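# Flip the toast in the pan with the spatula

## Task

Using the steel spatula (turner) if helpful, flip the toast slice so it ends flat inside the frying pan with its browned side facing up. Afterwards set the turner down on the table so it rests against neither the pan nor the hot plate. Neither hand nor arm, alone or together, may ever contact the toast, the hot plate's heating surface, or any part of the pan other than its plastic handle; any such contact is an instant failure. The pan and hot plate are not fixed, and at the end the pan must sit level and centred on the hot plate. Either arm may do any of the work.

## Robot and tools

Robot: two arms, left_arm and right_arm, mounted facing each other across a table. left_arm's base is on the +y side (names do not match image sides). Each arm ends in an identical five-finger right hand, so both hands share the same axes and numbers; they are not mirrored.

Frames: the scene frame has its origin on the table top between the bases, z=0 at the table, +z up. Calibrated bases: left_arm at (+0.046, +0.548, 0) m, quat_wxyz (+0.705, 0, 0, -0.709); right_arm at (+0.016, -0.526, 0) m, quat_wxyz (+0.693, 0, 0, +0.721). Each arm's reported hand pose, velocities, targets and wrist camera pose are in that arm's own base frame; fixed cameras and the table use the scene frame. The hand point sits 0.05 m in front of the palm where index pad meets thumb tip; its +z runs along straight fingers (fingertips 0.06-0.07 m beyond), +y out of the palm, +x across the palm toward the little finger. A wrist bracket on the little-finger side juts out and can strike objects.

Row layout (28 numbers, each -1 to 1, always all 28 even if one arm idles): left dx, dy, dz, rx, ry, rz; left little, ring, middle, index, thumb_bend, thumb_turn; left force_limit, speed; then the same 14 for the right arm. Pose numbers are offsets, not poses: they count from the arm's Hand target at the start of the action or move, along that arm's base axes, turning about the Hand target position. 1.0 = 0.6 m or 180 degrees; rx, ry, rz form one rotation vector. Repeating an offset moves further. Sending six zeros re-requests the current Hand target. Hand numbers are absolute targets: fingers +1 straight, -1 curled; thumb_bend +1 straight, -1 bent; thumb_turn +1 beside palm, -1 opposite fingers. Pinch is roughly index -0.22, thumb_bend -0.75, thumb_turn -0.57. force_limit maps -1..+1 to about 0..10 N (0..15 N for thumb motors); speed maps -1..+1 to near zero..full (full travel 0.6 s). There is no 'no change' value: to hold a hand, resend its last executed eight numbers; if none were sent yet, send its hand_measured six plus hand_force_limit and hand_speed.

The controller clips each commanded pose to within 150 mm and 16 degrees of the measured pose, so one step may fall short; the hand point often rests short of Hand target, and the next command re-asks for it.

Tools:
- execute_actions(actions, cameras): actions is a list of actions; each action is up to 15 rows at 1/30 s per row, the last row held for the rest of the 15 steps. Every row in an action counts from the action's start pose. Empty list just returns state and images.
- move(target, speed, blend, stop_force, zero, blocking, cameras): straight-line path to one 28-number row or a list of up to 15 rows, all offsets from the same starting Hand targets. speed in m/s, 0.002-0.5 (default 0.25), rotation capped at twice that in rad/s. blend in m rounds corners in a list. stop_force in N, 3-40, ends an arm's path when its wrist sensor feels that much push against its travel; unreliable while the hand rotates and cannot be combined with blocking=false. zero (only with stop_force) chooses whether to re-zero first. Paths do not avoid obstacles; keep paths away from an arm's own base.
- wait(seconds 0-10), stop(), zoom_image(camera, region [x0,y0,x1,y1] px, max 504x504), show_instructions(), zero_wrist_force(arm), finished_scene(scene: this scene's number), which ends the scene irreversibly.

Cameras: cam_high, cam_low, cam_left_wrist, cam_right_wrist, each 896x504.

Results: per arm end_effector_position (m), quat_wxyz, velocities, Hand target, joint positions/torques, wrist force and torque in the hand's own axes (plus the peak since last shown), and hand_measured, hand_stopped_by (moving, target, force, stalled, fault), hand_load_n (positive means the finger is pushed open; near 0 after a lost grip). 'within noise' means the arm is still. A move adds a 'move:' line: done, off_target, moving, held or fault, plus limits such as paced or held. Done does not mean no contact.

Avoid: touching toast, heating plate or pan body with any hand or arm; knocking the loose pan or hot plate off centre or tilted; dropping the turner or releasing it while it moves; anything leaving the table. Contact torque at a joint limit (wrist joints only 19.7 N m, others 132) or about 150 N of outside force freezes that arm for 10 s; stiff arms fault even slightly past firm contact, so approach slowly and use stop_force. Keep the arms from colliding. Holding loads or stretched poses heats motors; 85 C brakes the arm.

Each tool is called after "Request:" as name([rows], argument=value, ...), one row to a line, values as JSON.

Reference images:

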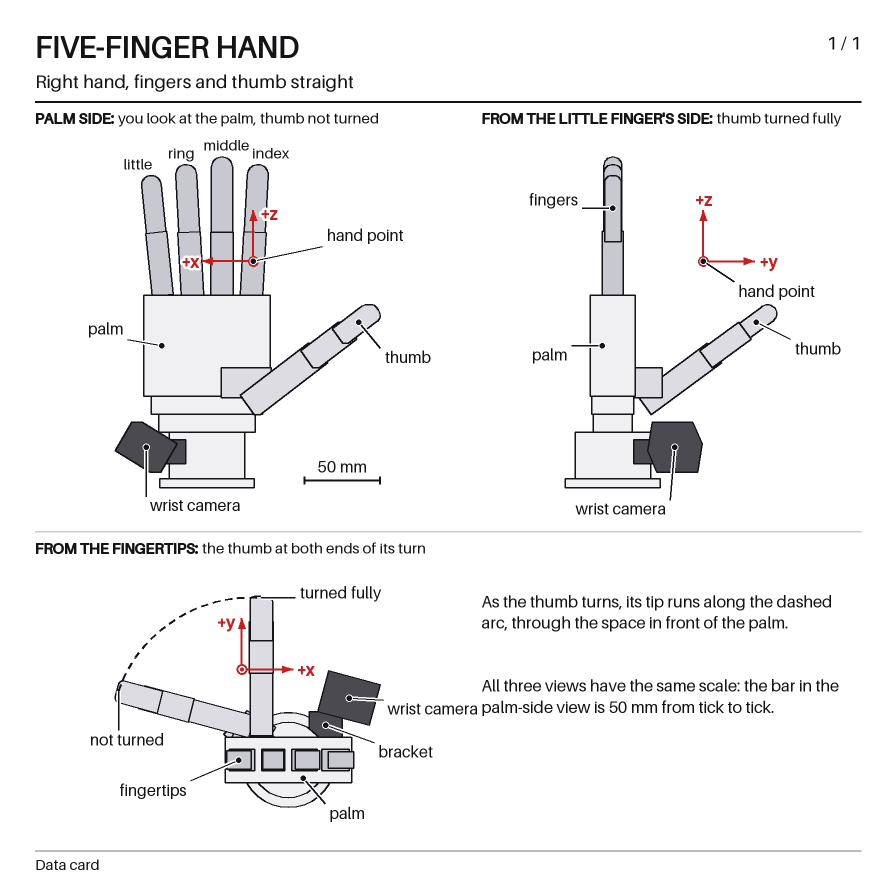

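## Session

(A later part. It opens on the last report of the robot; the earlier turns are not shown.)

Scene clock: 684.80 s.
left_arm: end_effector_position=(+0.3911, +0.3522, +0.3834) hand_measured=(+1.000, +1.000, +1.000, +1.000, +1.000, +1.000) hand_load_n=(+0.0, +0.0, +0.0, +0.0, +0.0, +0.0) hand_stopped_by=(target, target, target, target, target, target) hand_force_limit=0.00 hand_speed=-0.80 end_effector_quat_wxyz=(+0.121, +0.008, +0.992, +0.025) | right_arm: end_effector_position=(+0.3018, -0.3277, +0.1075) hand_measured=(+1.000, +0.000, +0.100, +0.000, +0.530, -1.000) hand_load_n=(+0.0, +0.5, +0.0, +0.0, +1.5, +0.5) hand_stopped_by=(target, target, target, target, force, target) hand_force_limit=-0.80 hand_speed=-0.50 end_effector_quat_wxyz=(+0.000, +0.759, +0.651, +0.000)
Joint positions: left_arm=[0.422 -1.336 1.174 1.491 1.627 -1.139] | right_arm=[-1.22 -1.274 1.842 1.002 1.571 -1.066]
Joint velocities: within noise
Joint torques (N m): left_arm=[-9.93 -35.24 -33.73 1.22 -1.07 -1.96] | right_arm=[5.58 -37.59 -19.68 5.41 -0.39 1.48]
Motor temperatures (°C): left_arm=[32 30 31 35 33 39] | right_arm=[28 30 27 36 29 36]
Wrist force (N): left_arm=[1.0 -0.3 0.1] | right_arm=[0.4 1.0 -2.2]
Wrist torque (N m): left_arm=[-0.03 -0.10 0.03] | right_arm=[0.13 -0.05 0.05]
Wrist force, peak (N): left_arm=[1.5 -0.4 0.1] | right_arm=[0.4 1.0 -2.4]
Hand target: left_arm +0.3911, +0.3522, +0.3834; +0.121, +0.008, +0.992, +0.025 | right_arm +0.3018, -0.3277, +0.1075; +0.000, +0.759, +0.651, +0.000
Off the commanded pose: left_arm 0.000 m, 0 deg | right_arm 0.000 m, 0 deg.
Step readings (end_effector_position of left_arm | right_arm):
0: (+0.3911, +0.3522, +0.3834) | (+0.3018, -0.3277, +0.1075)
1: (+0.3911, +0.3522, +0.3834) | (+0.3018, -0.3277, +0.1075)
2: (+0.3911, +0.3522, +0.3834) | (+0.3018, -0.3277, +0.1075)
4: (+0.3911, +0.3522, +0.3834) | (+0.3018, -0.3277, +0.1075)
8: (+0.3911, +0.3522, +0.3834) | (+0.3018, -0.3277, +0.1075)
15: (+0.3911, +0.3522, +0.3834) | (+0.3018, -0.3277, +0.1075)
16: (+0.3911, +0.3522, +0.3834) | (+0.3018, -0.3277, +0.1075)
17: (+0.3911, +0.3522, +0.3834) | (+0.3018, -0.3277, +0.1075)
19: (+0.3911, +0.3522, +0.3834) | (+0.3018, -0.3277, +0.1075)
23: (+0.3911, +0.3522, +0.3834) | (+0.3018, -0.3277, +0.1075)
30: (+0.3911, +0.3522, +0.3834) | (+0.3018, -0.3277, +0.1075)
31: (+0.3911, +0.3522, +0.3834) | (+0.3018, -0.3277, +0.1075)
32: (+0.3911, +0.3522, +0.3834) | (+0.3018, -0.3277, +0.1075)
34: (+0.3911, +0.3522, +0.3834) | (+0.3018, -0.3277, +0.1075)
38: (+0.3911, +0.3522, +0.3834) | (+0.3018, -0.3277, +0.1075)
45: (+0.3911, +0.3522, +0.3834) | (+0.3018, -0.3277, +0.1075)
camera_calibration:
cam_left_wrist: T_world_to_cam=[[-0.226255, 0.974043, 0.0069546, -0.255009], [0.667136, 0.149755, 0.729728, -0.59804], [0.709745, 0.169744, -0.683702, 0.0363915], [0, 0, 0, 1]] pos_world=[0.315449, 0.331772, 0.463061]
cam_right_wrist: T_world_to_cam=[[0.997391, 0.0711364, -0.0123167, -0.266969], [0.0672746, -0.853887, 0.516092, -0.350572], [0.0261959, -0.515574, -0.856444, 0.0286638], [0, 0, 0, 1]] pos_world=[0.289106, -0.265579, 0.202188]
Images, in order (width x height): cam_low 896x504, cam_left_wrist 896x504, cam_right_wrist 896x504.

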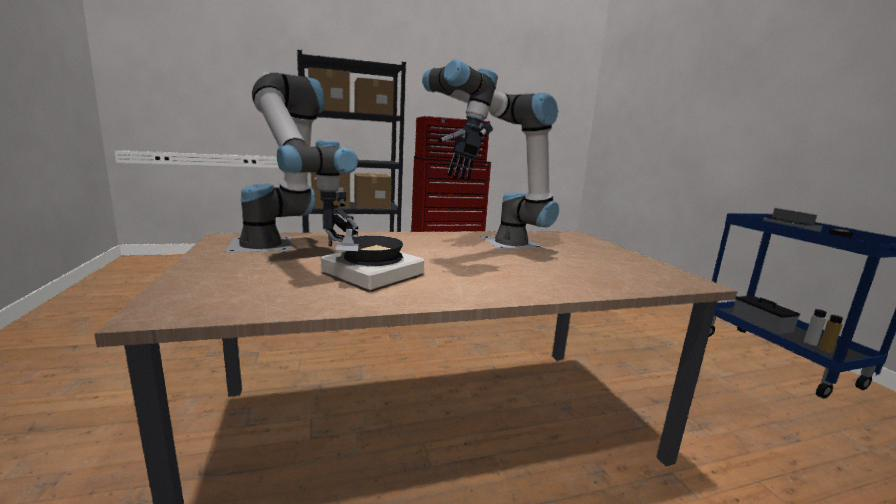

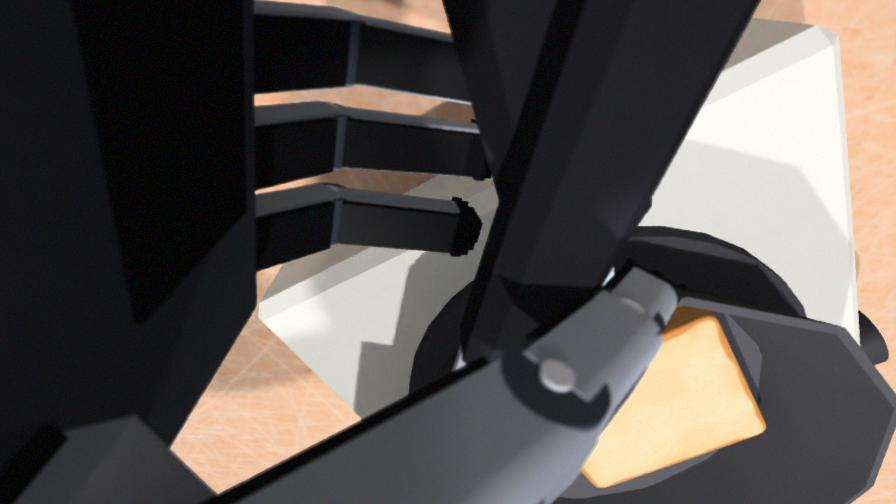

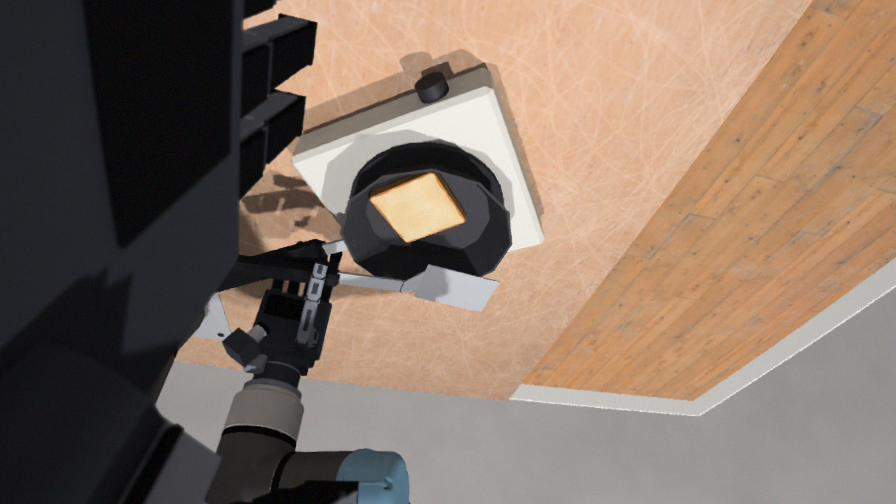

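Request:
move(target=[0,0,0,0,0,0,1,1,1,1,1,1,0,-0.8,0,0,0.0067,0,0,0,1,0.0,0.1,0.0,0.5,-1,-0.8,-0.5], speed=0.02, cameras=[])

Request:
execute_actions([
  [[0,0,0,0,0,0,1,1,1,1,1,1,0,-0.8,0,0,0,0,0,0,1,-0.5,-0.5,-0.5,0.5,-1,-0.8,-0.85]],
  [[0,0,0,0,0,0,1,1,1,1,1,1,0,-0.8,0,0,0,0,0,0,1,-0.5,-0.5,-0.5,0.5,-1,-0.8,-0.85]],
  [[0,0,0,0,0,0,1,1,1,1,1,1,0,-0.8,0,0,0,0,0,0,1,-0.5,-0.5,-0.5,0.5,-1,-0.8,-0.85]],
  [[0,0,0,0,0,0,1,1,1,1,1,1,0,-0.8,0,0,0,0,0,0,1,-0.5,-0.5,-0.5,0.5,-1,-0.8,-0.85]],
], cameras=["cam_left_wrist","cam_low","cam_right_wrist"])

Request:
zoom_image(camera="cam_low", region=[300, 190, 400, 280])

Scene clock: 687.70 s.
left_arm: end_effector_position=(+0.3911, +0.3522, +0.3834) hand_measured=(+1.000, +1.000, +1.000, +1.000, +1.000, +1.000) hand_load_n=(+0.0, +0.0, +0.0, +0.0, +0.0, +0.0) hand_stopped_by=(target, target, target, target, target, target) hand_force_limit=0.00 hand_speed=-0.80 end_effector_quat_wxyz=(+0.121, +0.008, +0.992, +0.025) | right_arm: end_effector_position=(+0.3018, -0.3277, +0.1117) hand_measured=(+1.000, +0.000, +0.100, +0.000, +0.530, -1.000) hand_load_n=(+0.0, +0.0, +0.0, +0.0, +0.0, +0.0) hand_stopped_by=(target, target, target, target, force, target) hand_force_limit=-0.80 hand_speed=-0.50 end_effector_quat_wxyz=(+0.000, +0.759, +0.651, +0.000)
Joint positions: left_arm=[0.422 -1.336 1.174 1.491 1.627 -1.139] | right_arm=[-1.22 -1.279 1.837 1.012 1.571 -1.066]
Joint velocities: within noise
Joint torques (N m): left_arm=[-9.78 -36.75 -34.29 1.28 -1.01 -1.92] | right_arm=[5.23 -31.72 -21.99 4.75 -0.3 1.26]
Motor temperatures (°C): left_arm=[32 30 31 35 33 39] | right_arm=[28 30 27 36 29 36]
Wrist force (N): left_arm=[1.0 -0.3 0.3] | right_arm=[0.2 -0.1 -0.8]
Wrist torque (N m): left_arm=[-0.03 -0.10 0.03] | right_arm=[0.09 -0.03 0.00]
Wrist force, peak (N): left_arm=[1.3 -0.5 0.5] | right_arm=[0.3 0.9 -2.4]
Hand target: left_arm +0.3911, +0.3522, +0.3834; +0.121, +0.008, +0.992, +0.025 | right_arm +0.3018, -0.3277, +0.1116; +0.000, +0.759, +0.651, +0.000
Off the commanded pose: left_arm 0.000 m, 0 deg | right_arm 0.000 m, 0 deg.
move: done
No camera images: "cameras" was empty.

Scene clock: 689.90 s.
left_arm: end_effector_position=(+0.3911, +0.3522, +0.3834) hand_measured=(+1.000, +1.000, +1.000, +1.000, +1.000, +1.000) hand_load_n=(+0.0, +0.0, +0.0, +0.0, +0.0, +0.0) hand_stopped_by=(target, target, target, target, target, target) hand_force_limit=0.00 hand_speed=-0.80 end_effector_quat_wxyz=(+0.121, +0.008, +0.992, +0.025) | right_arm: end_effector_position=(+0.3018, -0.3277, +0.1116) hand_measured=(+1.000, -0.082, -0.050, -0.366, +0.530, -1.000) hand_load_n=(+0.0, +1.5, +0.5, +1.5, +0.0, +0.0) hand_stopped_by=(target, force, force, force, force, target) hand_force_limit=-0.80 hand_speed=-0.85 end_effector_quat_wxyz=(+0.000, +0.759, +0.651, +0.000)
Joint positions: left_arm=[0.422 -1.336 1.174 1.491 1.627 -1.139] | right_arm=[-1.22 -1.279 1.837 1.012 1.571 -1.066]
Joint velocities: within noise
Joint torques (N m): left_arm=[-9.92 -36.66 -34.02 1.46 -1.13 -2.03] | right_arm=[5.24 -26.76 -14.37 1.17 -0.28 1.4]
Motor temperatures (°C): left_arm=[32 30 31 35 32 39] | right_arm=[28 30 27 36 29 36]
Wrist force (N): left_arm=[1.0 -0.3 0.3] | right_arm=[0.1 -0.6 1.2]
Wrist torque (N m): left_arm=[-0.04 -0.10 0.03] | right_arm=[0.06 -0.07 -0.01]
Wrist force, peak (N): left_arm=[1.3 -0.2 0.5] | right_arm=[-0.1 -0.2 1.5]
Hand target: left_arm +0.3911, +0.3522, +0.3834; +0.121, +0.008, +0.992, +0.025 | right_arm +0.3018, -0.3277, +0.1116; +0.000, +0.759, +0.651, +0.000
Off the commanded pose: left_arm 0.000 m, 0 deg | right_arm 0.000 m, 0 deg.
Step readings (end_effector_position of left_arm | right_arm):
0: (+0.3911, +0.3522, +0.3834) | (+0.3018, -0.3277, +0.1117)
1: (+0.3911, +0.3522, +0.3834) | (+0.3018, -0.3277, +0.1117)
2: (+0.3911, +0.3522, +0.3834) | (+0.3018, -0.3277, +0.1116)
4: (+0.3911, +0.3522, +0.3834) | (+0.3018, -0.3277, +0.1116)
8: (+0.3911, +0.3522, +0.3834) | (+0.3018, -0.3278, +0.1116)
15: (+0.3911, +0.3522, +0.3834) | (+0.3018, -0.3278, +0.1116)
16: (+0.3911, +0.3522, +0.3834) | (+0.3018, -0.3278, +0.1116)
17: (+0.3911, +0.3522, +0.3834) | (+0.3018, -0.3278, +0.1116)
19: (+0.3911, +0.3522, +0.3834) | (+0.3018, -0.3278, +0.1116)
23: (+0.3911, +0.3522, +0.3834) | (+0.3018, -0.3277, +0.1116)
30: (+0.3911, +0.3522, +0.3834) | (+0.3018, -0.3277, +0.1116)
31: (+0.3911, +0.3522, +0.3834) | (+0.3018, -0.3277, +0.1116)
32: (+0.3911, +0.3522, +0.3834) | (+0.3018, -0.3277, +0.1116)
34: (+0.3911, +0.3522, +0.3834) | (+0.3018, -0.3277, +0.1116)
38: (+0.3911, +0.3522, +0.3834) | (+0.3018, -0.3277, +0.1116)
45: (+0.3911, +0.3522, +0.3834) | (+0.3018, -0.3277, +0.1116)
46: (+0.3911, +0.3522, +0.3834) | (+0.3018, -0.3277, +0.1116)
47: (+0.3911, +0.3522, +0.3834) | (+0.3018, -0.3277, +0.1116)
49: (+0.3911, +0.3522, +0.3834) | (+0.3018, -0.3277, +0.1116)
53: (+0.3911, +0.3522, +0.3834) | (+0.3018, -0.3277, +0.1116)
60: (+0.3911, +0.3522, +0.3834) | (+0.3018, -0.3277, +0.1116)
camera_calibration:
cam_left_wrist: T_world_to_cam=[[-0.226254, 0.974043, 0.00695468, -0.255009], [0.667136, 0.149755, 0.729728, -0.59804], [0.709745, 0.169744, -0.683702, 0.0363915], [0, 0, 0, 1]] pos_world=[0.315449, 0.331772, 0.463061]
cam_right_wrist: T_world_to_cam=[[0.997391, 0.0711365, -0.0123195, -0.266919], [0.0672763, -0.853892, 0.516084, -0.352642], [0.0261928, -0.515566, -0.85645, 0.0321071], [0, 0, 0, 1]] pos_world=[0.289106, -0.265577, 0.206203]
Images, in order (width x height): cam_low 896x504, cam_left_wrist 896x504, cam_right_wrist 896x504.

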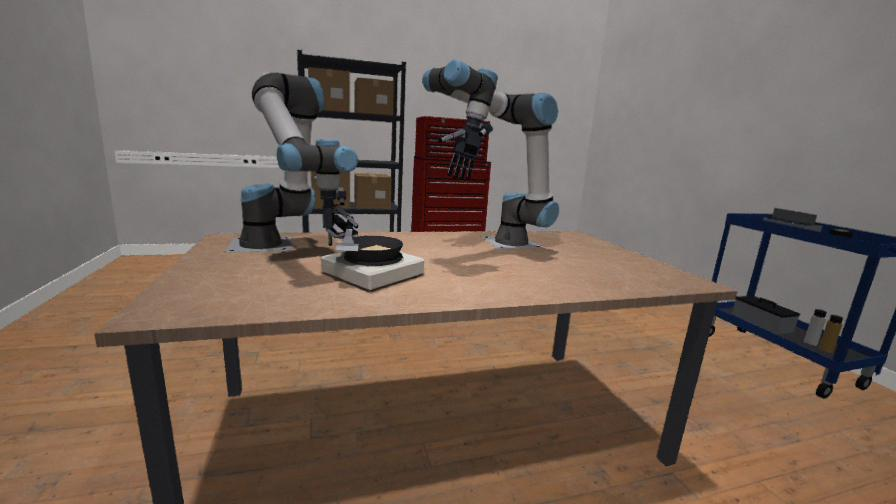

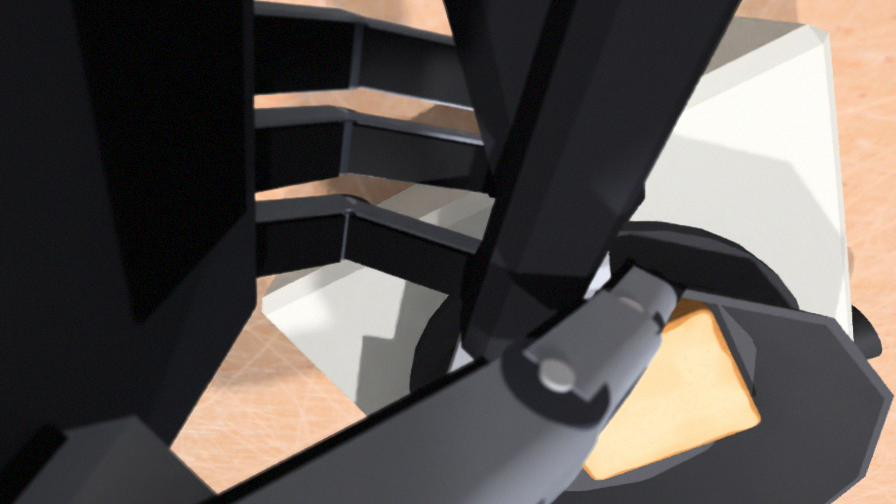

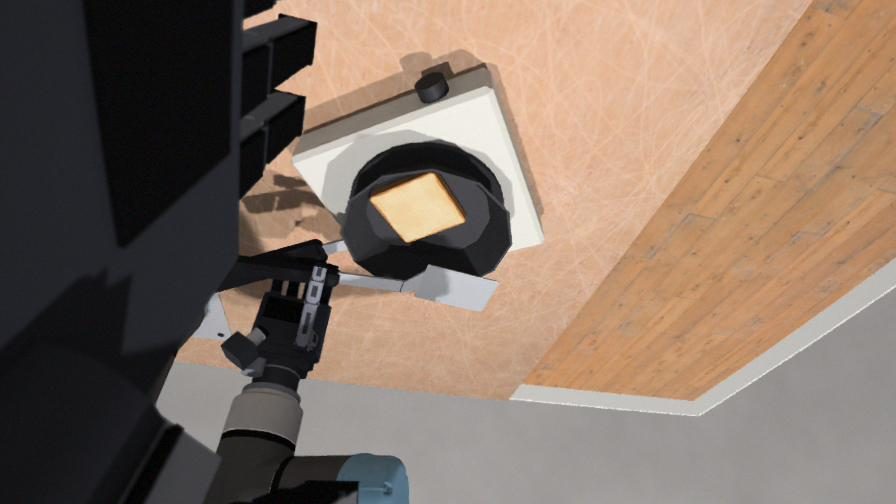

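Scaled by 5.040 from the camera's 896x504 image, which has a finer 1280x720 frame.

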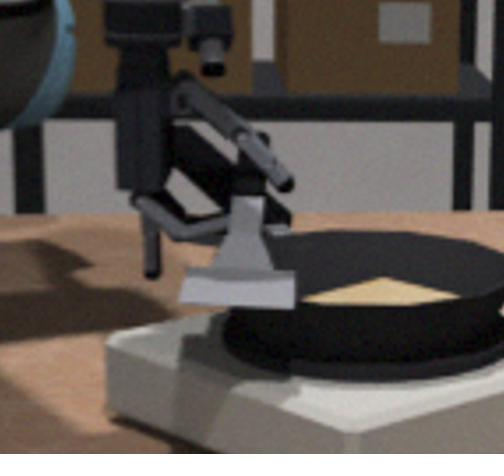

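Request:
execute_actions([
  [[0,0,0,0,0,0,1,1,1,1,1,1,0,-0.8,0,0,0,0,0,0,1,-0.5,-0.5,-0.5,0.1,-1,-0.7,-0.85]],
  [[0,0,0,0,0,0,1,1,1,1,1,1,0,-0.8,0,0,0,0,0,0,1,-0.5,-0.5,-0.5,0.1,-1,-0.7,-0.85]],
  [[0,0,0,0,0,0,1,1,1,1,1,1,0,-0.8,0,0,0,0,0,0,1,-0.5,-0.5,-0.5,0.1,-1,-0.7,-0.85]],
], cameras=["cam_left_wrist"])

Request:
move(target=[0,0,0,0,0,0,1,1,1,1,1,1,0,-0.8,0,0,0.0133,0,0,0,1,-0.5,-0.5,-0.5,0.1,-1,-0.7,-0.85], speed=0.01, cameras=["cam_left_wrist","cam_low","cam_right_wrist"])

Request:
zoom_image(camera="cam_low", region=[300, 190, 400, 280])

Scene clock: 698.17 s.
left_arm: end_effector_position=(+0.3911, +0.3522, +0.3834) hand_measured=(+1.000, +1.000, +1.000, +1.000, +1.000, +1.000) hand_load_n=(+0.0, +0.0, +0.0, +0.0, +0.0, +0.0) hand_stopped_by=(target, target, target, target, target, target) hand_force_limit=0.00 hand_speed=-0.80 end_effector_quat_wxyz=(+0.121, +0.008, +0.992, +0.025) | right_arm: end_effector_position=(+0.3018, -0.3277, +0.1116) hand_measured=(+1.000, -0.082, -0.050, -0.366, +0.396, -1.000) hand_load_n=(+0.0, +1.5, +1.0, +1.5, +2.5, +0.0) hand_stopped_by=(target, force, force, force, force, target) hand_force_limit=-0.70 hand_speed=-0.85 end_effector_quat_wxyz=(+0.000, +0.759, +0.651, +0.000)
Joint positions: left_arm=[0.422 -1.336 1.174 1.491 1.627 -1.139] | right_arm=[-1.22 -1.279 1.837 1.012 1.571 -1.066]
Joint velocities: within noise
Joint torques (N m): left_arm=[-9.91 -35.89 -33.92 1.34 -1 -1.99] | right_arm=[5.93 -34.14 -19.07 2.33 0.24 1.34]
Motor temperatures (°C): left_arm=[32 30 31 35 32 39] | right_arm=[28 30 27 36 29 36]
Wrist force (N): left_arm=[1.3 -0.3 0.2] | right_arm=[0.3 0.0 0.2]
Wrist torque (N m): left_arm=[-0.02 -0.14 0.04] | right_arm=[0.11 -0.02 0.01]
Wrist force, peak (N): left_arm=[1.3 -0.4 0.3] | right_arm=[-0.1 -0.4 1.6]
Hand target: left_arm +0.3911, +0.3522, +0.3834; +0.121, +0.008, +0.992, +0.025 | right_arm +0.3018, -0.3277, +0.1116; +0.000, +0.759, +0.651, +0.000
Off the commanded pose: left_arm 0.000 m, 0 deg | right_arm 0.000 m, 0 deg.
Step readings (end_effector_position of left_arm | right_arm):
0: (+0.3911, +0.3522, +0.3834) | (+0.3018, -0.3277, +0.1116)
1: (+0.3911, +0.3522, +0.3834) | (+0.3018, -0.3277, +0.1116)
2: (+0.3911, +0.3522, +0.3834) | (+0.3018, -0.3277, +0.1116)
4: (+0.3911, +0.3522, +0.3834) | (+0.3018, -0.3277, +0.1116)
8: (+0.3911, +0.3522, +0.3834) | (+0.3018, -0.3277, +0.1116)
15: (+0.3911, +0.3522, +0.3834) | (+0.3018, -0.3277, +0.1116)
16: (+0.3911, +0.3522, +0.3834) | (+0.3018, -0.3277, +0.1116)
17: (+0.3911, +0.3522, +0.3834) | (+0.3018, -0.3277, +0.1116)
19: (+0.3911, +0.3522, +0.3834) | (+0.3018, -0.3277, +0.1116)
23: (+0.3911, +0.3522, +0.3834) | (+0.3018, -0.3277, +0.1116)
30: (+0.3911, +0.3522, +0.3834) | (+0.3018, -0.3277, +0.1116)
31: (+0.3911, +0.3522, +0.3834) | (+0.3018, -0.3277, +0.1116)
32: (+0.3911, +0.3522, +0.3834) | (+0.3018, -0.3277, +0.1116)
34: (+0.3911, +0.3522, +0.3834) | (+0.3018, -0.3277, +0.1116)
38: (+0.3911, +0.3522, +0.3834) | (+0.3018, -0.3277, +0.1116)
45: (+0.3911, +0.3522, +0.3834) | (+0.3018, -0.3277, +0.1116)
camera_calibration:
cam_left_wrist: T_world_to_cam=[[-0.226254, 0.974043, 0.0069546, -0.255009], [0.667136, 0.149755, 0.729728, -0.59804], [0.709745, 0.169744, -0.683702, 0.0363915], [0, 0, 0, 1]] pos_world=[0.315449, 0.331772, 0.463061]
Images, in order (width x height): cam_left_wrist 896x504.

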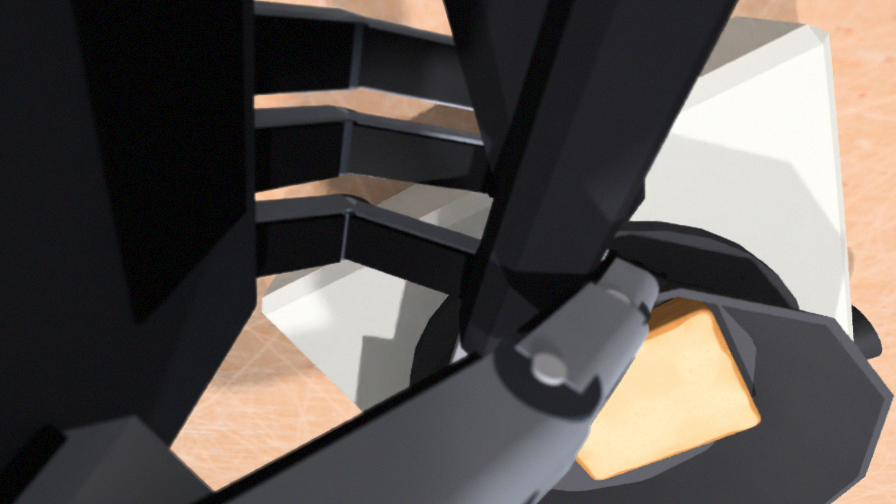

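Scene clock: 699.20 s.
left_arm: end_effector_position=(+0.3911, +0.3522, +0.3834) hand_measured=(+1.000, +1.000, +1.000, +1.000, +1.000, +1.000) hand_load_n=(+0.0, +0.0, +0.0, +0.0, +0.0, +0.0) hand_stopped_by=(target, target, target, target, target, target) hand_force_limit=0.00 hand_speed=-0.80 end_effector_quat_wxyz=(+0.121, +0.008, +0.992, +0.025) | right_arm: end_effector_position=(+0.3018, -0.3277, +0.1196) hand_measured=(+1.000, -0.082, -0.048, -0.366, +0.396, -1.000) hand_load_n=(+0.0, +2.0, +2.5, +4.0, +2.0, +0.0) hand_stopped_by=(target, force, force, force, force, target) hand_force_limit=-0.70 hand_speed=-0.85 end_effector_quat_wxyz=(+0.000, +0.759, +0.651, +0.000)
Joint positions: left_arm=[0.422 -1.336 1.174 1.491 1.627 -1.139] | right_arm=[-1.22 -1.289 1.827 1.032 1.571 -1.066]
Joint velocities: within noise
Joint torques (N m): left_arm=[-9.89 -34.77 -33.67 1.47 -0.88 -1.93] | right_arm=[5.27 -32.57 -22.79 4.61 0.32 1.23]
Motor temperatures (°C): left_arm=[32 30 31 35 32 39] | right_arm=[28 30 27 36 29 36]
Wrist force (N): left_arm=[1.3 -0.3 0.3] | right_arm=[0.2 -0.5 3.2]
Wrist torque (N m): left_arm=[-0.03 -0.15 0.05] | right_arm=[0.09 -0.07 0.02]
Wrist force, peak (N): left_arm=[1.3 -0.3 0.3] | right_arm=[-0.1 -0.3 3.7]
Hand target: left_arm +0.3911, +0.3522, +0.3834; +0.121, +0.008, +0.992, +0.025 | right_arm +0.3018, -0.3277, +0.1195; +0.000, +0.759, +0.651, +0.000
Off the commanded pose: left_arm 0.000 m, 0 deg | right_arm 0.000 m, 0 deg.
move: done
camera_calibration:
cam_left_wrist: T_world_to_cam=[[-0.226254, 0.974043, 0.00695465, -0.255009], [0.667136, 0.149755, 0.729728, -0.59804], [0.709745, 0.169744, -0.683702, 0.0363915], [0, 0, 0, 1]] pos_world=[0.315449, 0.331772, 0.463061]
cam_right_wrist: T_world_to_cam=[[0.997391, 0.0711366, -0.012316, -0.26682], [0.0672743, -0.853885, 0.516095, -0.356815], [0.0261968, -0.515577, -0.856443, 0.0390249], [0, 0, 0, 1]] pos_world=[0.289106, -0.265578, 0.214287]
Images, in order (width x height): cam_low 896x504, cam_left_wrist 896x504, cam_right_wrist 896x504.

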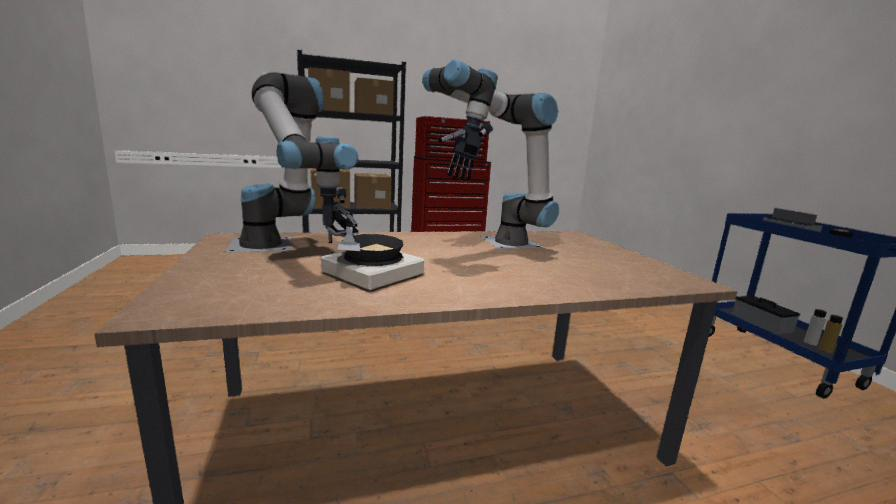

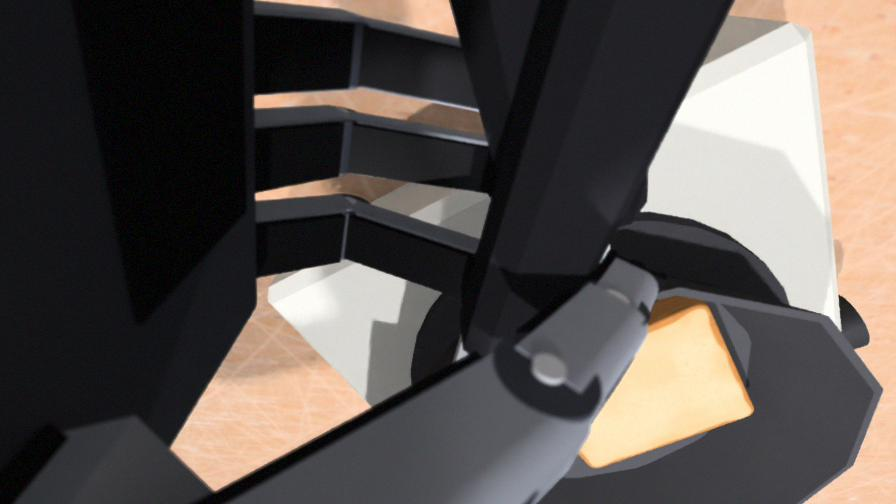

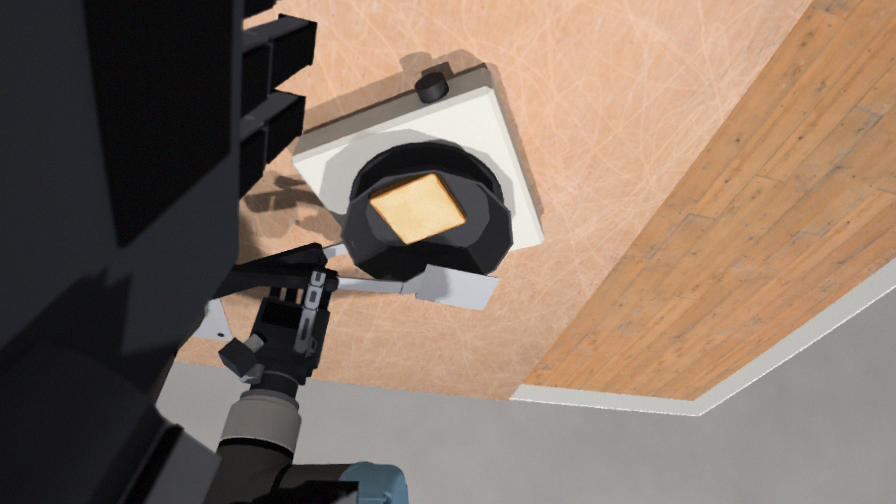

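Scaled by 5.040 from the camera's 896x504 image, which has a finer 1280x720 frame.

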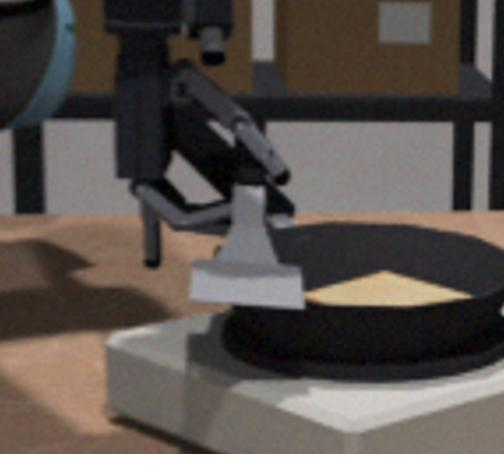

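Request:
move(target=[0,0,0,0,0,0,1,1,1,1,1,1,0,-0.8,0,0,-0.0133,0,0,0,1,-0.5,-0.5,-0.5,0.1,-1,-0.7,-0.85], speed=0.01, cameras=[])

Request:
execute_actions([
  [[0,0,0,0,0,0,1,1,1,1,1,1,0,-0.8,0,0,0,0,0,0,1,0.8,0.8,-0.5,0.1,-1,-0.7,-0.5]],
  [[0,0,0,0,0,0,1,1,1,1,1,1,0,-0.8,0,0,0,0,0,0,1,0.8,0.8,-0.5,0.1,-1,-0.7,-0.5]],
], cameras=["cam_left_wrist","cam_low","cam_right_wrist"])

Request:
zoom_image(camera="cam_low", region=[300, 190, 400, 280])

Scene clock: 701.47 s.
left_arm: end_effector_position=(+0.3911, +0.3522, +0.3834) hand_measured=(+1.000, +1.000, +1.000, +1.000, +1.000, +1.000) hand_load_n=(+0.0, +0.0, +0.0, +0.0, +0.0, +0.0) hand_stopped_by=(target, target, target, target, target, target) hand_force_limit=0.00 hand_speed=-0.80 end_effector_quat_wxyz=(+0.121, +0.008, +0.992, +0.025) | right_arm: end_effector_position=(+0.3018, -0.3278, +0.1115) hand_measured=(+1.000, -0.082, -0.050, -0.366, +0.396, -1.000) hand_load_n=(+0.0, +0.0, +0.0, +0.5, +1.5, +0.0) hand_stopped_by=(target, force, force, force, force, target) hand_force_limit=-0.70 hand_speed=-0.85 end_effector_quat_wxyz=(+0.000, +0.759, +0.651, +0.000)
Joint positions: left_arm=[0.422 -1.336 1.174 1.491 1.627 -1.139] | right_arm=[-1.22 -1.279 1.837 1.012 1.571 -1.066]
Joint velocities: within noise
Joint torques (N m): left_arm=[-9.96 -35.96 -33.71 1.39 -1.03 -2.06] | right_arm=[4.71 -32.86 -16.03 3.05 0.48 1.27]
Motor temperatures (°C): left_arm=[32 30 31 35 32 39] | right_arm=[28 30 27 36 29 36]
Wrist force (N): left_arm=[1.0 -0.2 0.2] | right_arm=[0.3 0.3 -2.6]
Wrist torque (N m): left_arm=[-0.01 -0.10 0.04] | right_arm=[0.09 0.00 0.01]
Wrist force, peak (N): left_arm=[1.5 -0.3 0.1] | right_arm=[0.5 -0.2 3.6]
Hand target: left_arm +0.3911, +0.3522, +0.3834; +0.121, +0.008, +0.992, +0.025 | right_arm +0.3018, -0.3277, +0.1116; +0.000, +0.759, +0.651, +0.000
Off the commanded pose: left_arm 0.000 m, 0 deg | right_arm 0.000 m, 0 deg.
move: done
No camera images: "cameras" was empty.

Scene clock: 702.80 s.
left_arm: end_effector_position=(+0.3911, +0.3522, +0.3834) hand_measured=(+1.000, +1.000, +1.000, +1.000, +1.000, +1.000) hand_load_n=(+0.0, +0.0, +0.0, +0.0, +0.0, +0.0) hand_stopped_by=(target, target, target, target, target, target) hand_force_limit=0.00 hand_speed=-0.80 end_effector_quat_wxyz=(+0.121, +0.008, +0.992, +0.025) | right_arm: end_effector_position=(+0.3018, -0.3277, +0.1116) hand_measured=(+1.000, +0.800, +0.800, -0.366, +0.396, -1.000) hand_load_n=(+0.0, -0.5, +0.0, +0.0, +1.5, +0.0) hand_stopped_by=(target, target, target, force, force, target) hand_force_limit=-0.70 hand_speed=-0.50 end_effector_quat_wxyz=(+0.000, +0.759, +0.651, +0.000)
Joint positions: left_arm=[0.422 -1.336 1.174 1.491 1.627 -1.139] | right_arm=[-1.22 -1.279 1.837 1.012 1.571 -1.066]
Joint velocities: within noise
Joint torques (N m): left_arm=[-9.42 -36.4 -34.49 1.65 -1.17 -1.93] | right_arm=[4.95 -38.9 -26.87 6.34 0.77 1.4]
Motor temperatures (°C): left_arm=[32 30 31 35 32 39] | right_arm=[28 30 27 36 29 36]
Wrist force (N): left_arm=[0.9 -0.3 0.2] | right_arm=[0.3 0.4 -1.9]
Wrist torque (N m): left_arm=[-0.03 -0.09 0.03] | right_arm=[0.06 -0.04 0.02]
Wrist force, peak (N): left_arm=[1.3 -0.1 0.2] | right_arm=[0.4 0.4 -2.6]
Hand target: left_arm +0.3911, +0.3522, +0.3834; +0.121, +0.008, +0.992, +0.025 | right_arm +0.3018, -0.3277, +0.1116; +0.000, +0.759, +0.651, +0.000
Off the commanded pose: left_arm 0.000 m, 0 deg | right_arm 0.000 m, 0 deg.
Step readings (end_effector_position of left_arm | right_arm):
0: (+0.3911, +0.3522, +0.3834) | (+0.3018, -0.3278, +0.1115)
1: (+0.3911, +0.3522, +0.3834) | (+0.3018, -0.3278, +0.1115)
2: (+0.3911, +0.3522, +0.3834) | (+0.3018, -0.3278, +0.1115)
4: (+0.3911, +0.3522, +0.3834) | (+0.3018, -0.3278, +0.1115)
8: (+0.3911, +0.3522, +0.3834) | (+0.3018, -0.3277, +0.1115)
15: (+0.3911, +0.3522, +0.3834) | (+0.3018, -0.3277, +0.1115)
16: (+0.3911, +0.3522, +0.3834) | (+0.3018, -0.3277, +0.1115)
17: (+0.3911, +0.3522, +0.3834) | (+0.3018, -0.3277, +0.1115)
19: (+0.3911, +0.3522, +0.3834) | (+0.3018, -0.3277, +0.1116)
23: (+0.3911, +0.3522, +0.3834) | (+0.3018, -0.3277, +0.1116)
30: (+0.3911, +0.3522, +0.3834) | (+0.3018, -0.3277, +0.1116)
camera_calibration:
cam_left_wrist: T_world_to_cam=[[-0.226254, 0.974043, 0.00695467, -0.255009], [0.667136, 0.149754, 0.729728, -0.59804], [0.709745, 0.169744, -0.683702, 0.0363915], [0, 0, 0, 1]] pos_world=[0.315449, 0.331772, 0.463061]
cam_right_wrist: T_world_to_cam=[[0.997391, 0.0711366, -0.0123186, -0.266919], [0.0672758, -0.85389, 0.516087, -0.352646], [0.0261939, -0.515569, -0.856447, 0.0321075], [0, 0, 0, 1]] pos_world=[0.289106, -0.265579, 0.206206]
Images, in order (width x height): cam_low 896x504, cam_left_wrist 896x504, cam_right_wrist 896x504.

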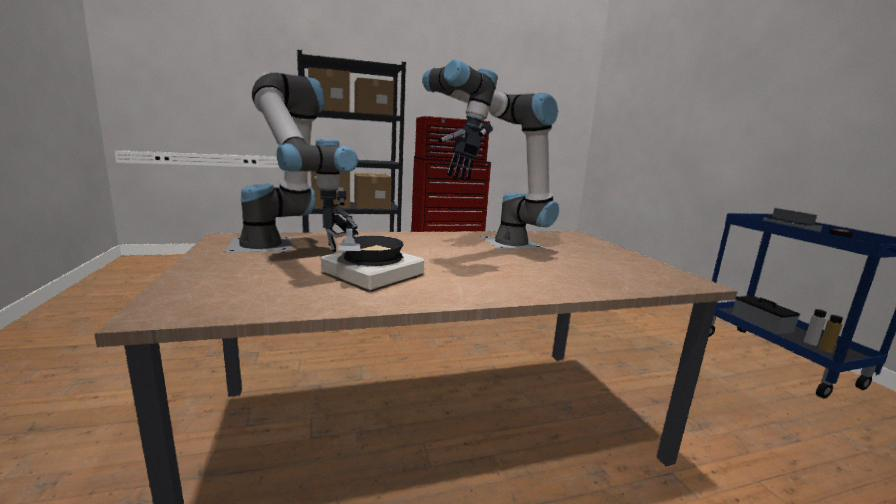

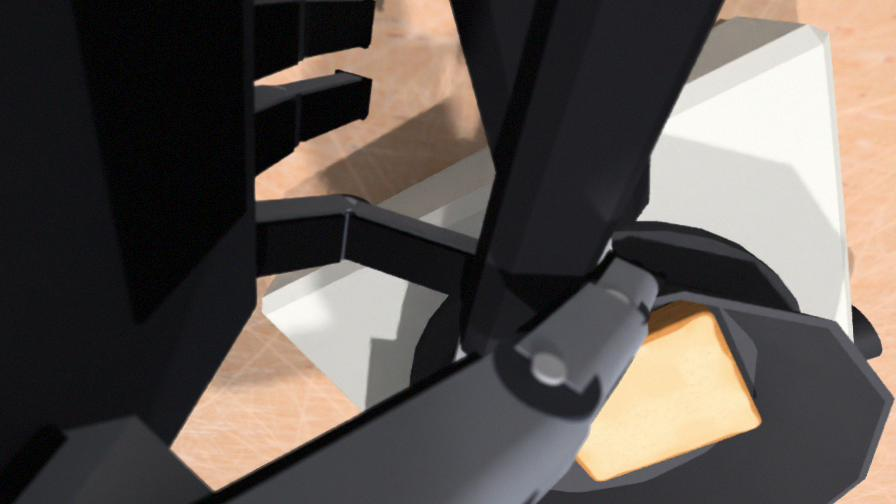

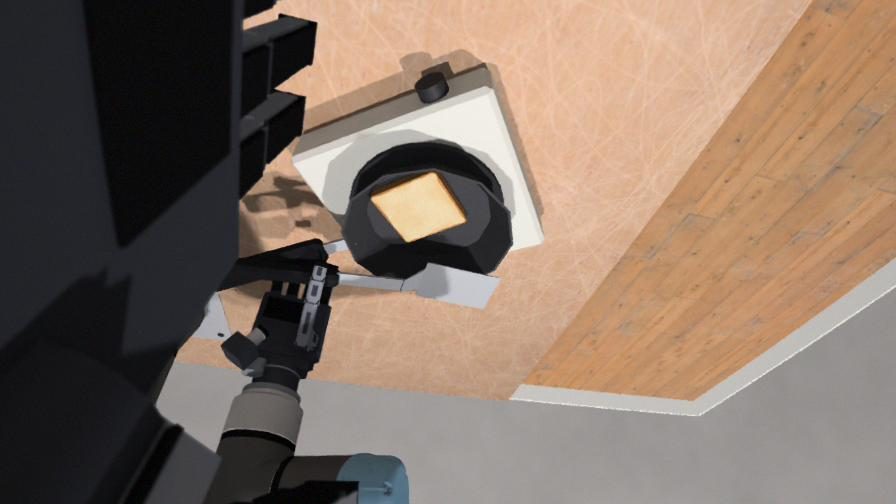

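Scaled by 5.040 from the camera's 896x504 image, which has a finer 1280x720 frame.

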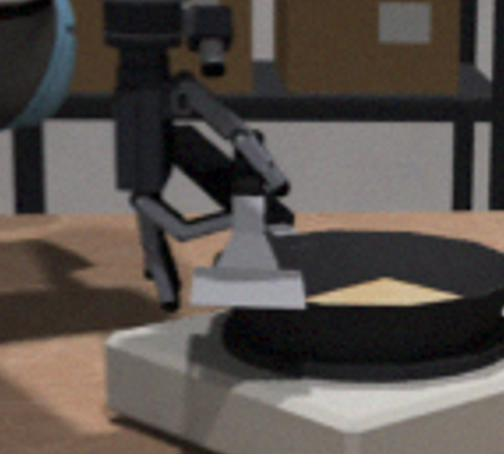

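Request:
move(target=[0,0,0,0,0,0,1,1,1,1,1,1,0,-0.8,0,0,0.02,0,0,0,1,0.8,0.8,-0.5,0.1,-1,-0.7,-0.5], speed=0.01, cameras=["cam_left_wrist","cam_low","cam_right_wrist"])

Request:
zoom_image(camera="cam_low", region=[300, 190, 400, 280])

Scene clock: 705.60 s.
left_arm: end_effector_position=(+0.3911, +0.3522, +0.3834) hand_measured=(+1.000, +1.000, +1.000, +1.000, +1.000, +1.000) hand_load_n=(+0.0, +0.0, +0.0, +0.0, +0.0, +0.0) hand_stopped_by=(target, target, target, target, target, target) hand_force_limit=0.00 hand_speed=-0.80 end_effector_quat_wxyz=(+0.121, +0.008, +0.992, +0.025) | right_arm: end_effector_position=(+0.3018, -0.3277, +0.1237) hand_measured=(+1.000, +0.800, +0.800, -0.366, +0.396, -1.000) hand_load_n=(+0.0, +0.0, +0.0, +3.0, +1.0, +1.5) hand_stopped_by=(target, target, target, force, force, target) hand_force_limit=-0.70 hand_speed=-0.50 end_effector_quat_wxyz=(+0.000, +0.759, +0.651, +0.000)
Joint positions: left_arm=[0.422 -1.336 1.174 1.491 1.627 -1.139] | right_arm=[-1.22 -1.294 1.822 1.042 1.571 -1.066]
Joint velocities: within noise
Joint torques (N m): left_arm=[-9.12 -34.92 -33.7 1.32 -0.96 -1.87] | right_arm=[4.78 -30.38 -22.15 4.43 0.88 1.44]
Motor temperatures (°C): left_arm=[32 30 31 35 32 39] | right_arm=[28 30 27 36 29 36]
Wrist force (N): left_arm=[1.0 -0.3 0.1] | right_arm=[0.2 -0.5 0.4]
Wrist torque (N m): left_arm=[-0.03 -0.10 0.03] | right_arm=[0.06 0.01 0.02]
Wrist force, peak (N): left_arm=[1.2 -0.5 0.5] | right_arm=[0.3 0.0 -2.7]
Hand target: left_arm +0.3911, +0.3522, +0.3834; +0.121, +0.008, +0.992, +0.025 | right_arm +0.3018, -0.3277, +0.1236; +0.000, +0.759, +0.651, +0.000
Off the commanded pose: left_arm 0.000 m, 0 deg | right_arm 0.000 m, 0 deg.
move: done
camera_calibration:
cam_left_wrist: T_world_to_cam=[[-0.226254, 0.974043, 0.00695468, -0.255009], [0.667136, 0.149755, 0.729728, -0.59804], [0.709745, 0.169744, -0.683702, 0.0363915], [0, 0, 0, 1]] pos_world=[0.315449, 0.331772, 0.463061]
cam_right_wrist: T_world_to_cam=[[0.997391, 0.0711365, -0.0123147, -0.266771], [0.0672734, -0.853883, 0.516098, -0.358891], [0.0261981, -0.51558, -0.856441, 0.042467], [0, 0, 0, 1]] pos_world=[0.289106, -0.265579, 0.218308]
Images, in order (width x height): cam_low 896x504, cam_left_wrist 896x504, cam_right_wrist 896x504.

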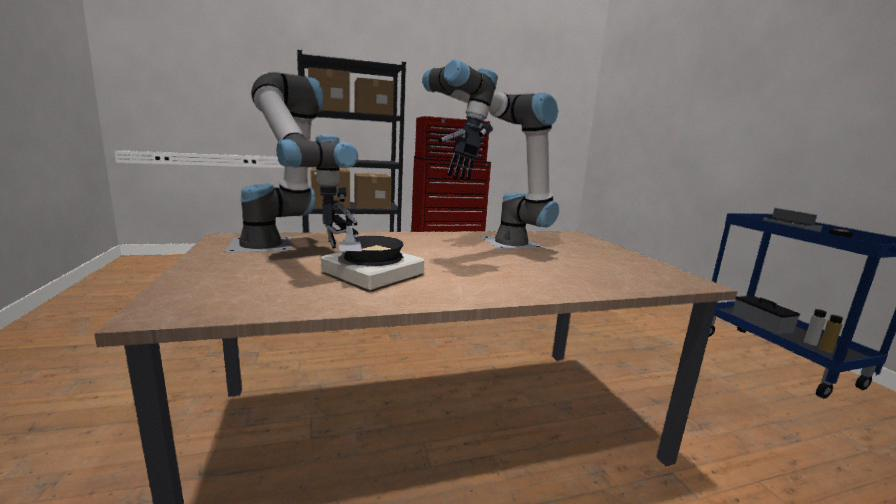

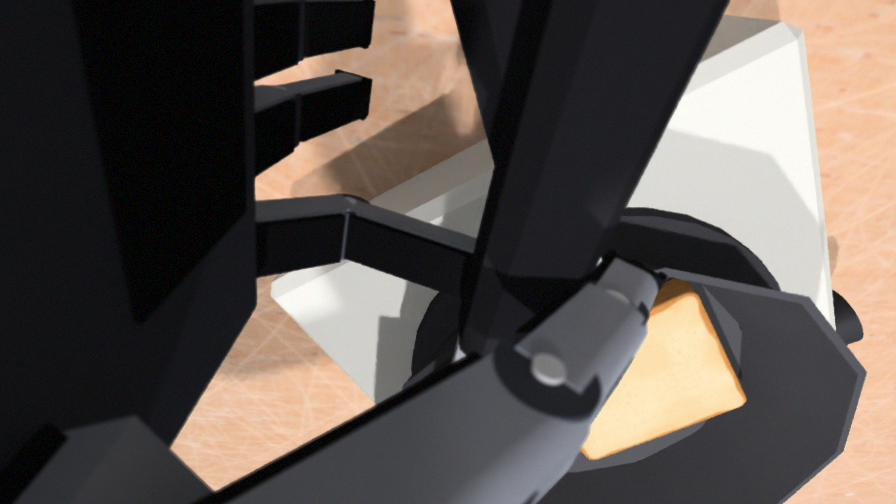

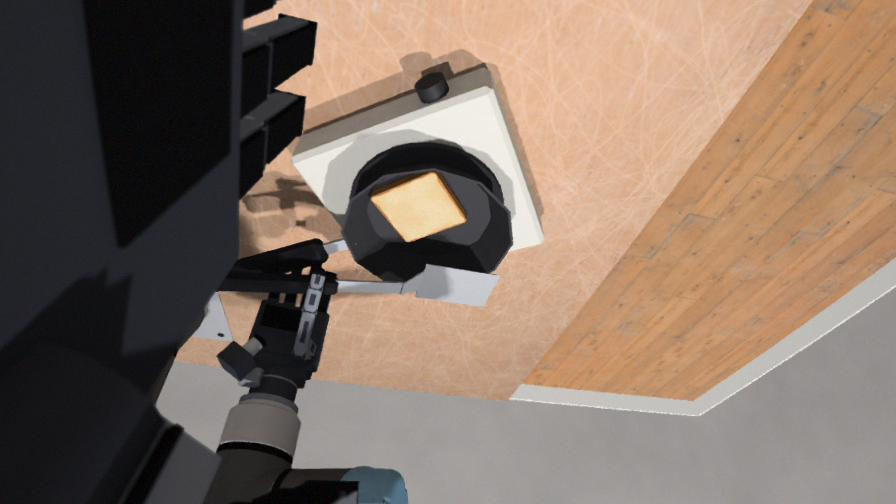

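Scaled by 5.040 from the camera's 896x504 image, which has a finer 1280x720 frame.

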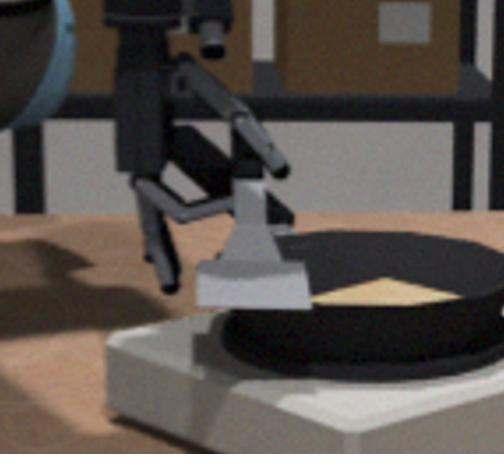

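Request:
move(target=[0,0,0,0,0,0,1,1,1,1,1,1,0,-0.8,0,0,0.05,0,0,0,1,0.8,0.8,-0.5,0.1,-1,-0.7,-0.5], speed=0.015, cameras=["cam_left_wrist","cam_low","cam_right_wrist"])

Request:
zoom_image(camera="cam_low", region=[300, 180, 400, 270])

Scene clock: 708.90 s.
left_arm: end_effector_position=(+0.3911, +0.3522, +0.3834) hand_measured=(+1.000, +1.000, +1.000, +1.000, +1.000, +1.000) hand_load_n=(+0.0, +0.0, +0.0, +0.0, +0.0, +0.0) hand_stopped_by=(target, target, target, target, target, target) hand_force_limit=0.00 hand_speed=-0.80 end_effector_quat_wxyz=(+0.121, +0.008, +0.992, +0.025) | right_arm: end_effector_position=(+0.3018, -0.3277, +0.1537) hand_measured=(+1.000, +0.800, +0.800, -0.366, +0.394, -1.000) hand_load_n=(+0.0, +0.0, +0.0, +2.0, +0.0, +0.5) hand_stopped_by=(target, target, target, force, force, target) hand_force_limit=-0.70 hand_speed=-0.50 end_effector_quat_wxyz=(+0.000, +0.759, +0.651, +0.000)
Joint positions: left_arm=[0.422 -1.336 1.174 1.491 1.627 -1.139] | right_arm=[-1.22 -1.329 1.78 1.119 1.571 -1.066]
Joint velocities: within noise
Joint torques (N m): left_arm=[-8.81 -35.27 -34.91 1.51 -1.01 -1.98] | right_arm=[4.45 -27.81 -16.93 2 0.3 1.12]
Motor temperatures (°C): left_arm=[32 30 31 35 32 39] | right_arm=[28 29 27 36 29 36]
Wrist force (N): left_arm=[1.2 -0.5 0.6] | right_arm=[0.7 -0.8 0.0]
Wrist torque (N m): left_arm=[-0.10 -0.15 0.04] | right_arm=[0.07 -0.04 0.01]
Wrist force, peak (N): left_arm=[1.2 -0.5 0.6] | right_arm=[0.1 -0.3 1.0]
Hand target: left_arm +0.3911, +0.3522, +0.3834; +0.121, +0.008, +0.992, +0.025 | right_arm +0.3018, -0.3277, +0.1536; +0.000, +0.759, +0.651, +0.000
Off the commanded pose: left_arm 0.000 m, 0 deg | right_arm 0.000 m, 0 deg.
move: done
camera_calibration:
cam_left_wrist: T_world_to_cam=[[-0.226254, 0.974043, 0.00695464, -0.255009], [0.667136, 0.149755, 0.729728, -0.59804], [0.709745, 0.169744, -0.683702, 0.0363915], [0, 0, 0, 1]] pos_world=[0.315449, 0.331772, 0.463061]
cam_right_wrist: T_world_to_cam=[[0.99739, 0.0711367, -0.0123262, -0.266398], [0.0672804, -0.853901, 0.516068, -0.374392], [0.026186, -0.515551, -0.856459, 0.0682085], [0, 0, 0, 1]] pos_world=[0.289106, -0.265578, 0.248346]
Images, in order (width x height): cam_low 896x504, cam_left_wrist 896x504, cam_right_wrist 896x504.

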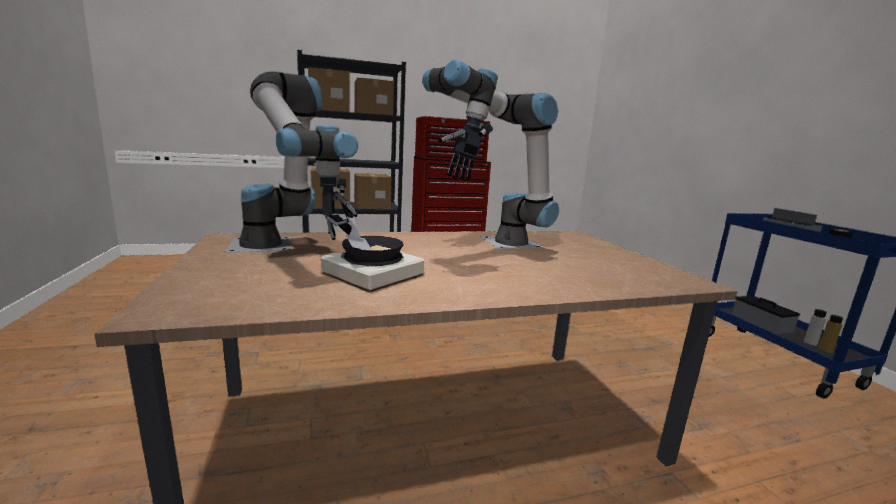

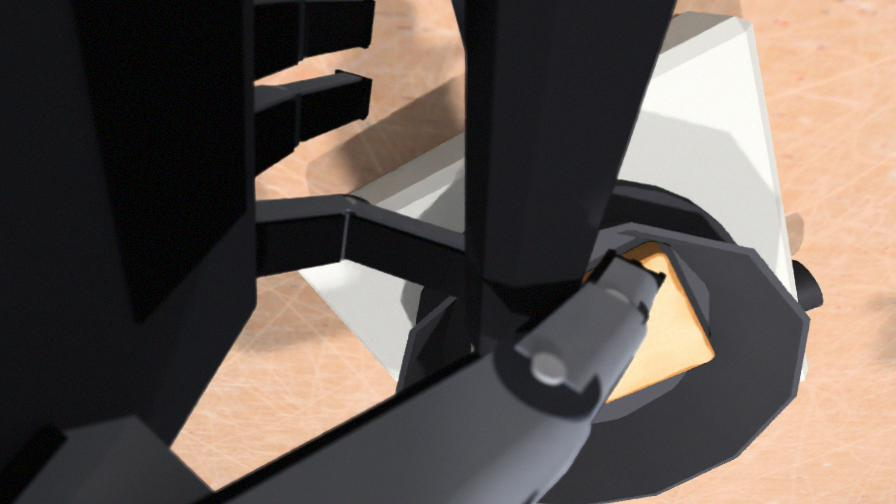

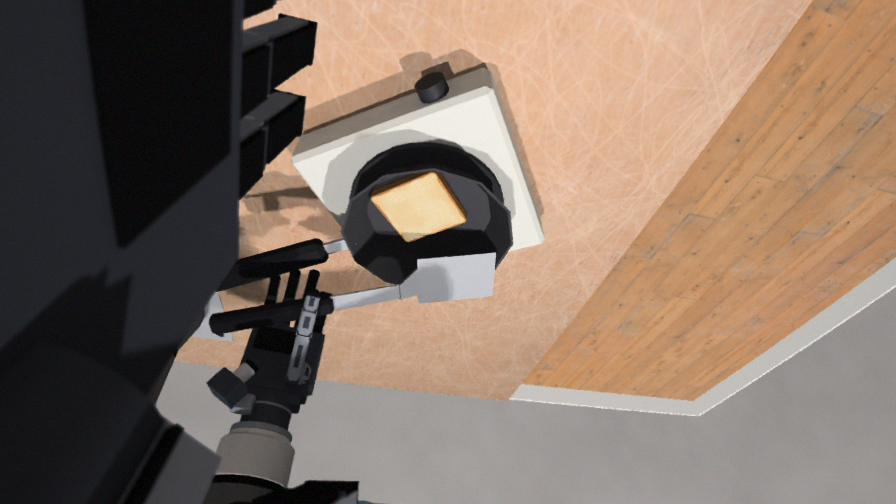

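Scaled by 5.040 from the camera's 896x504 image, which has a finer 1280x720 frame.

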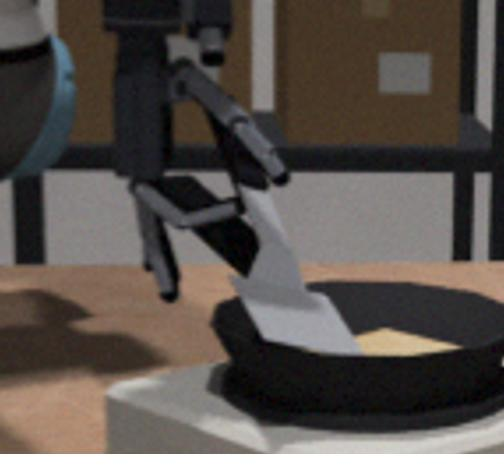

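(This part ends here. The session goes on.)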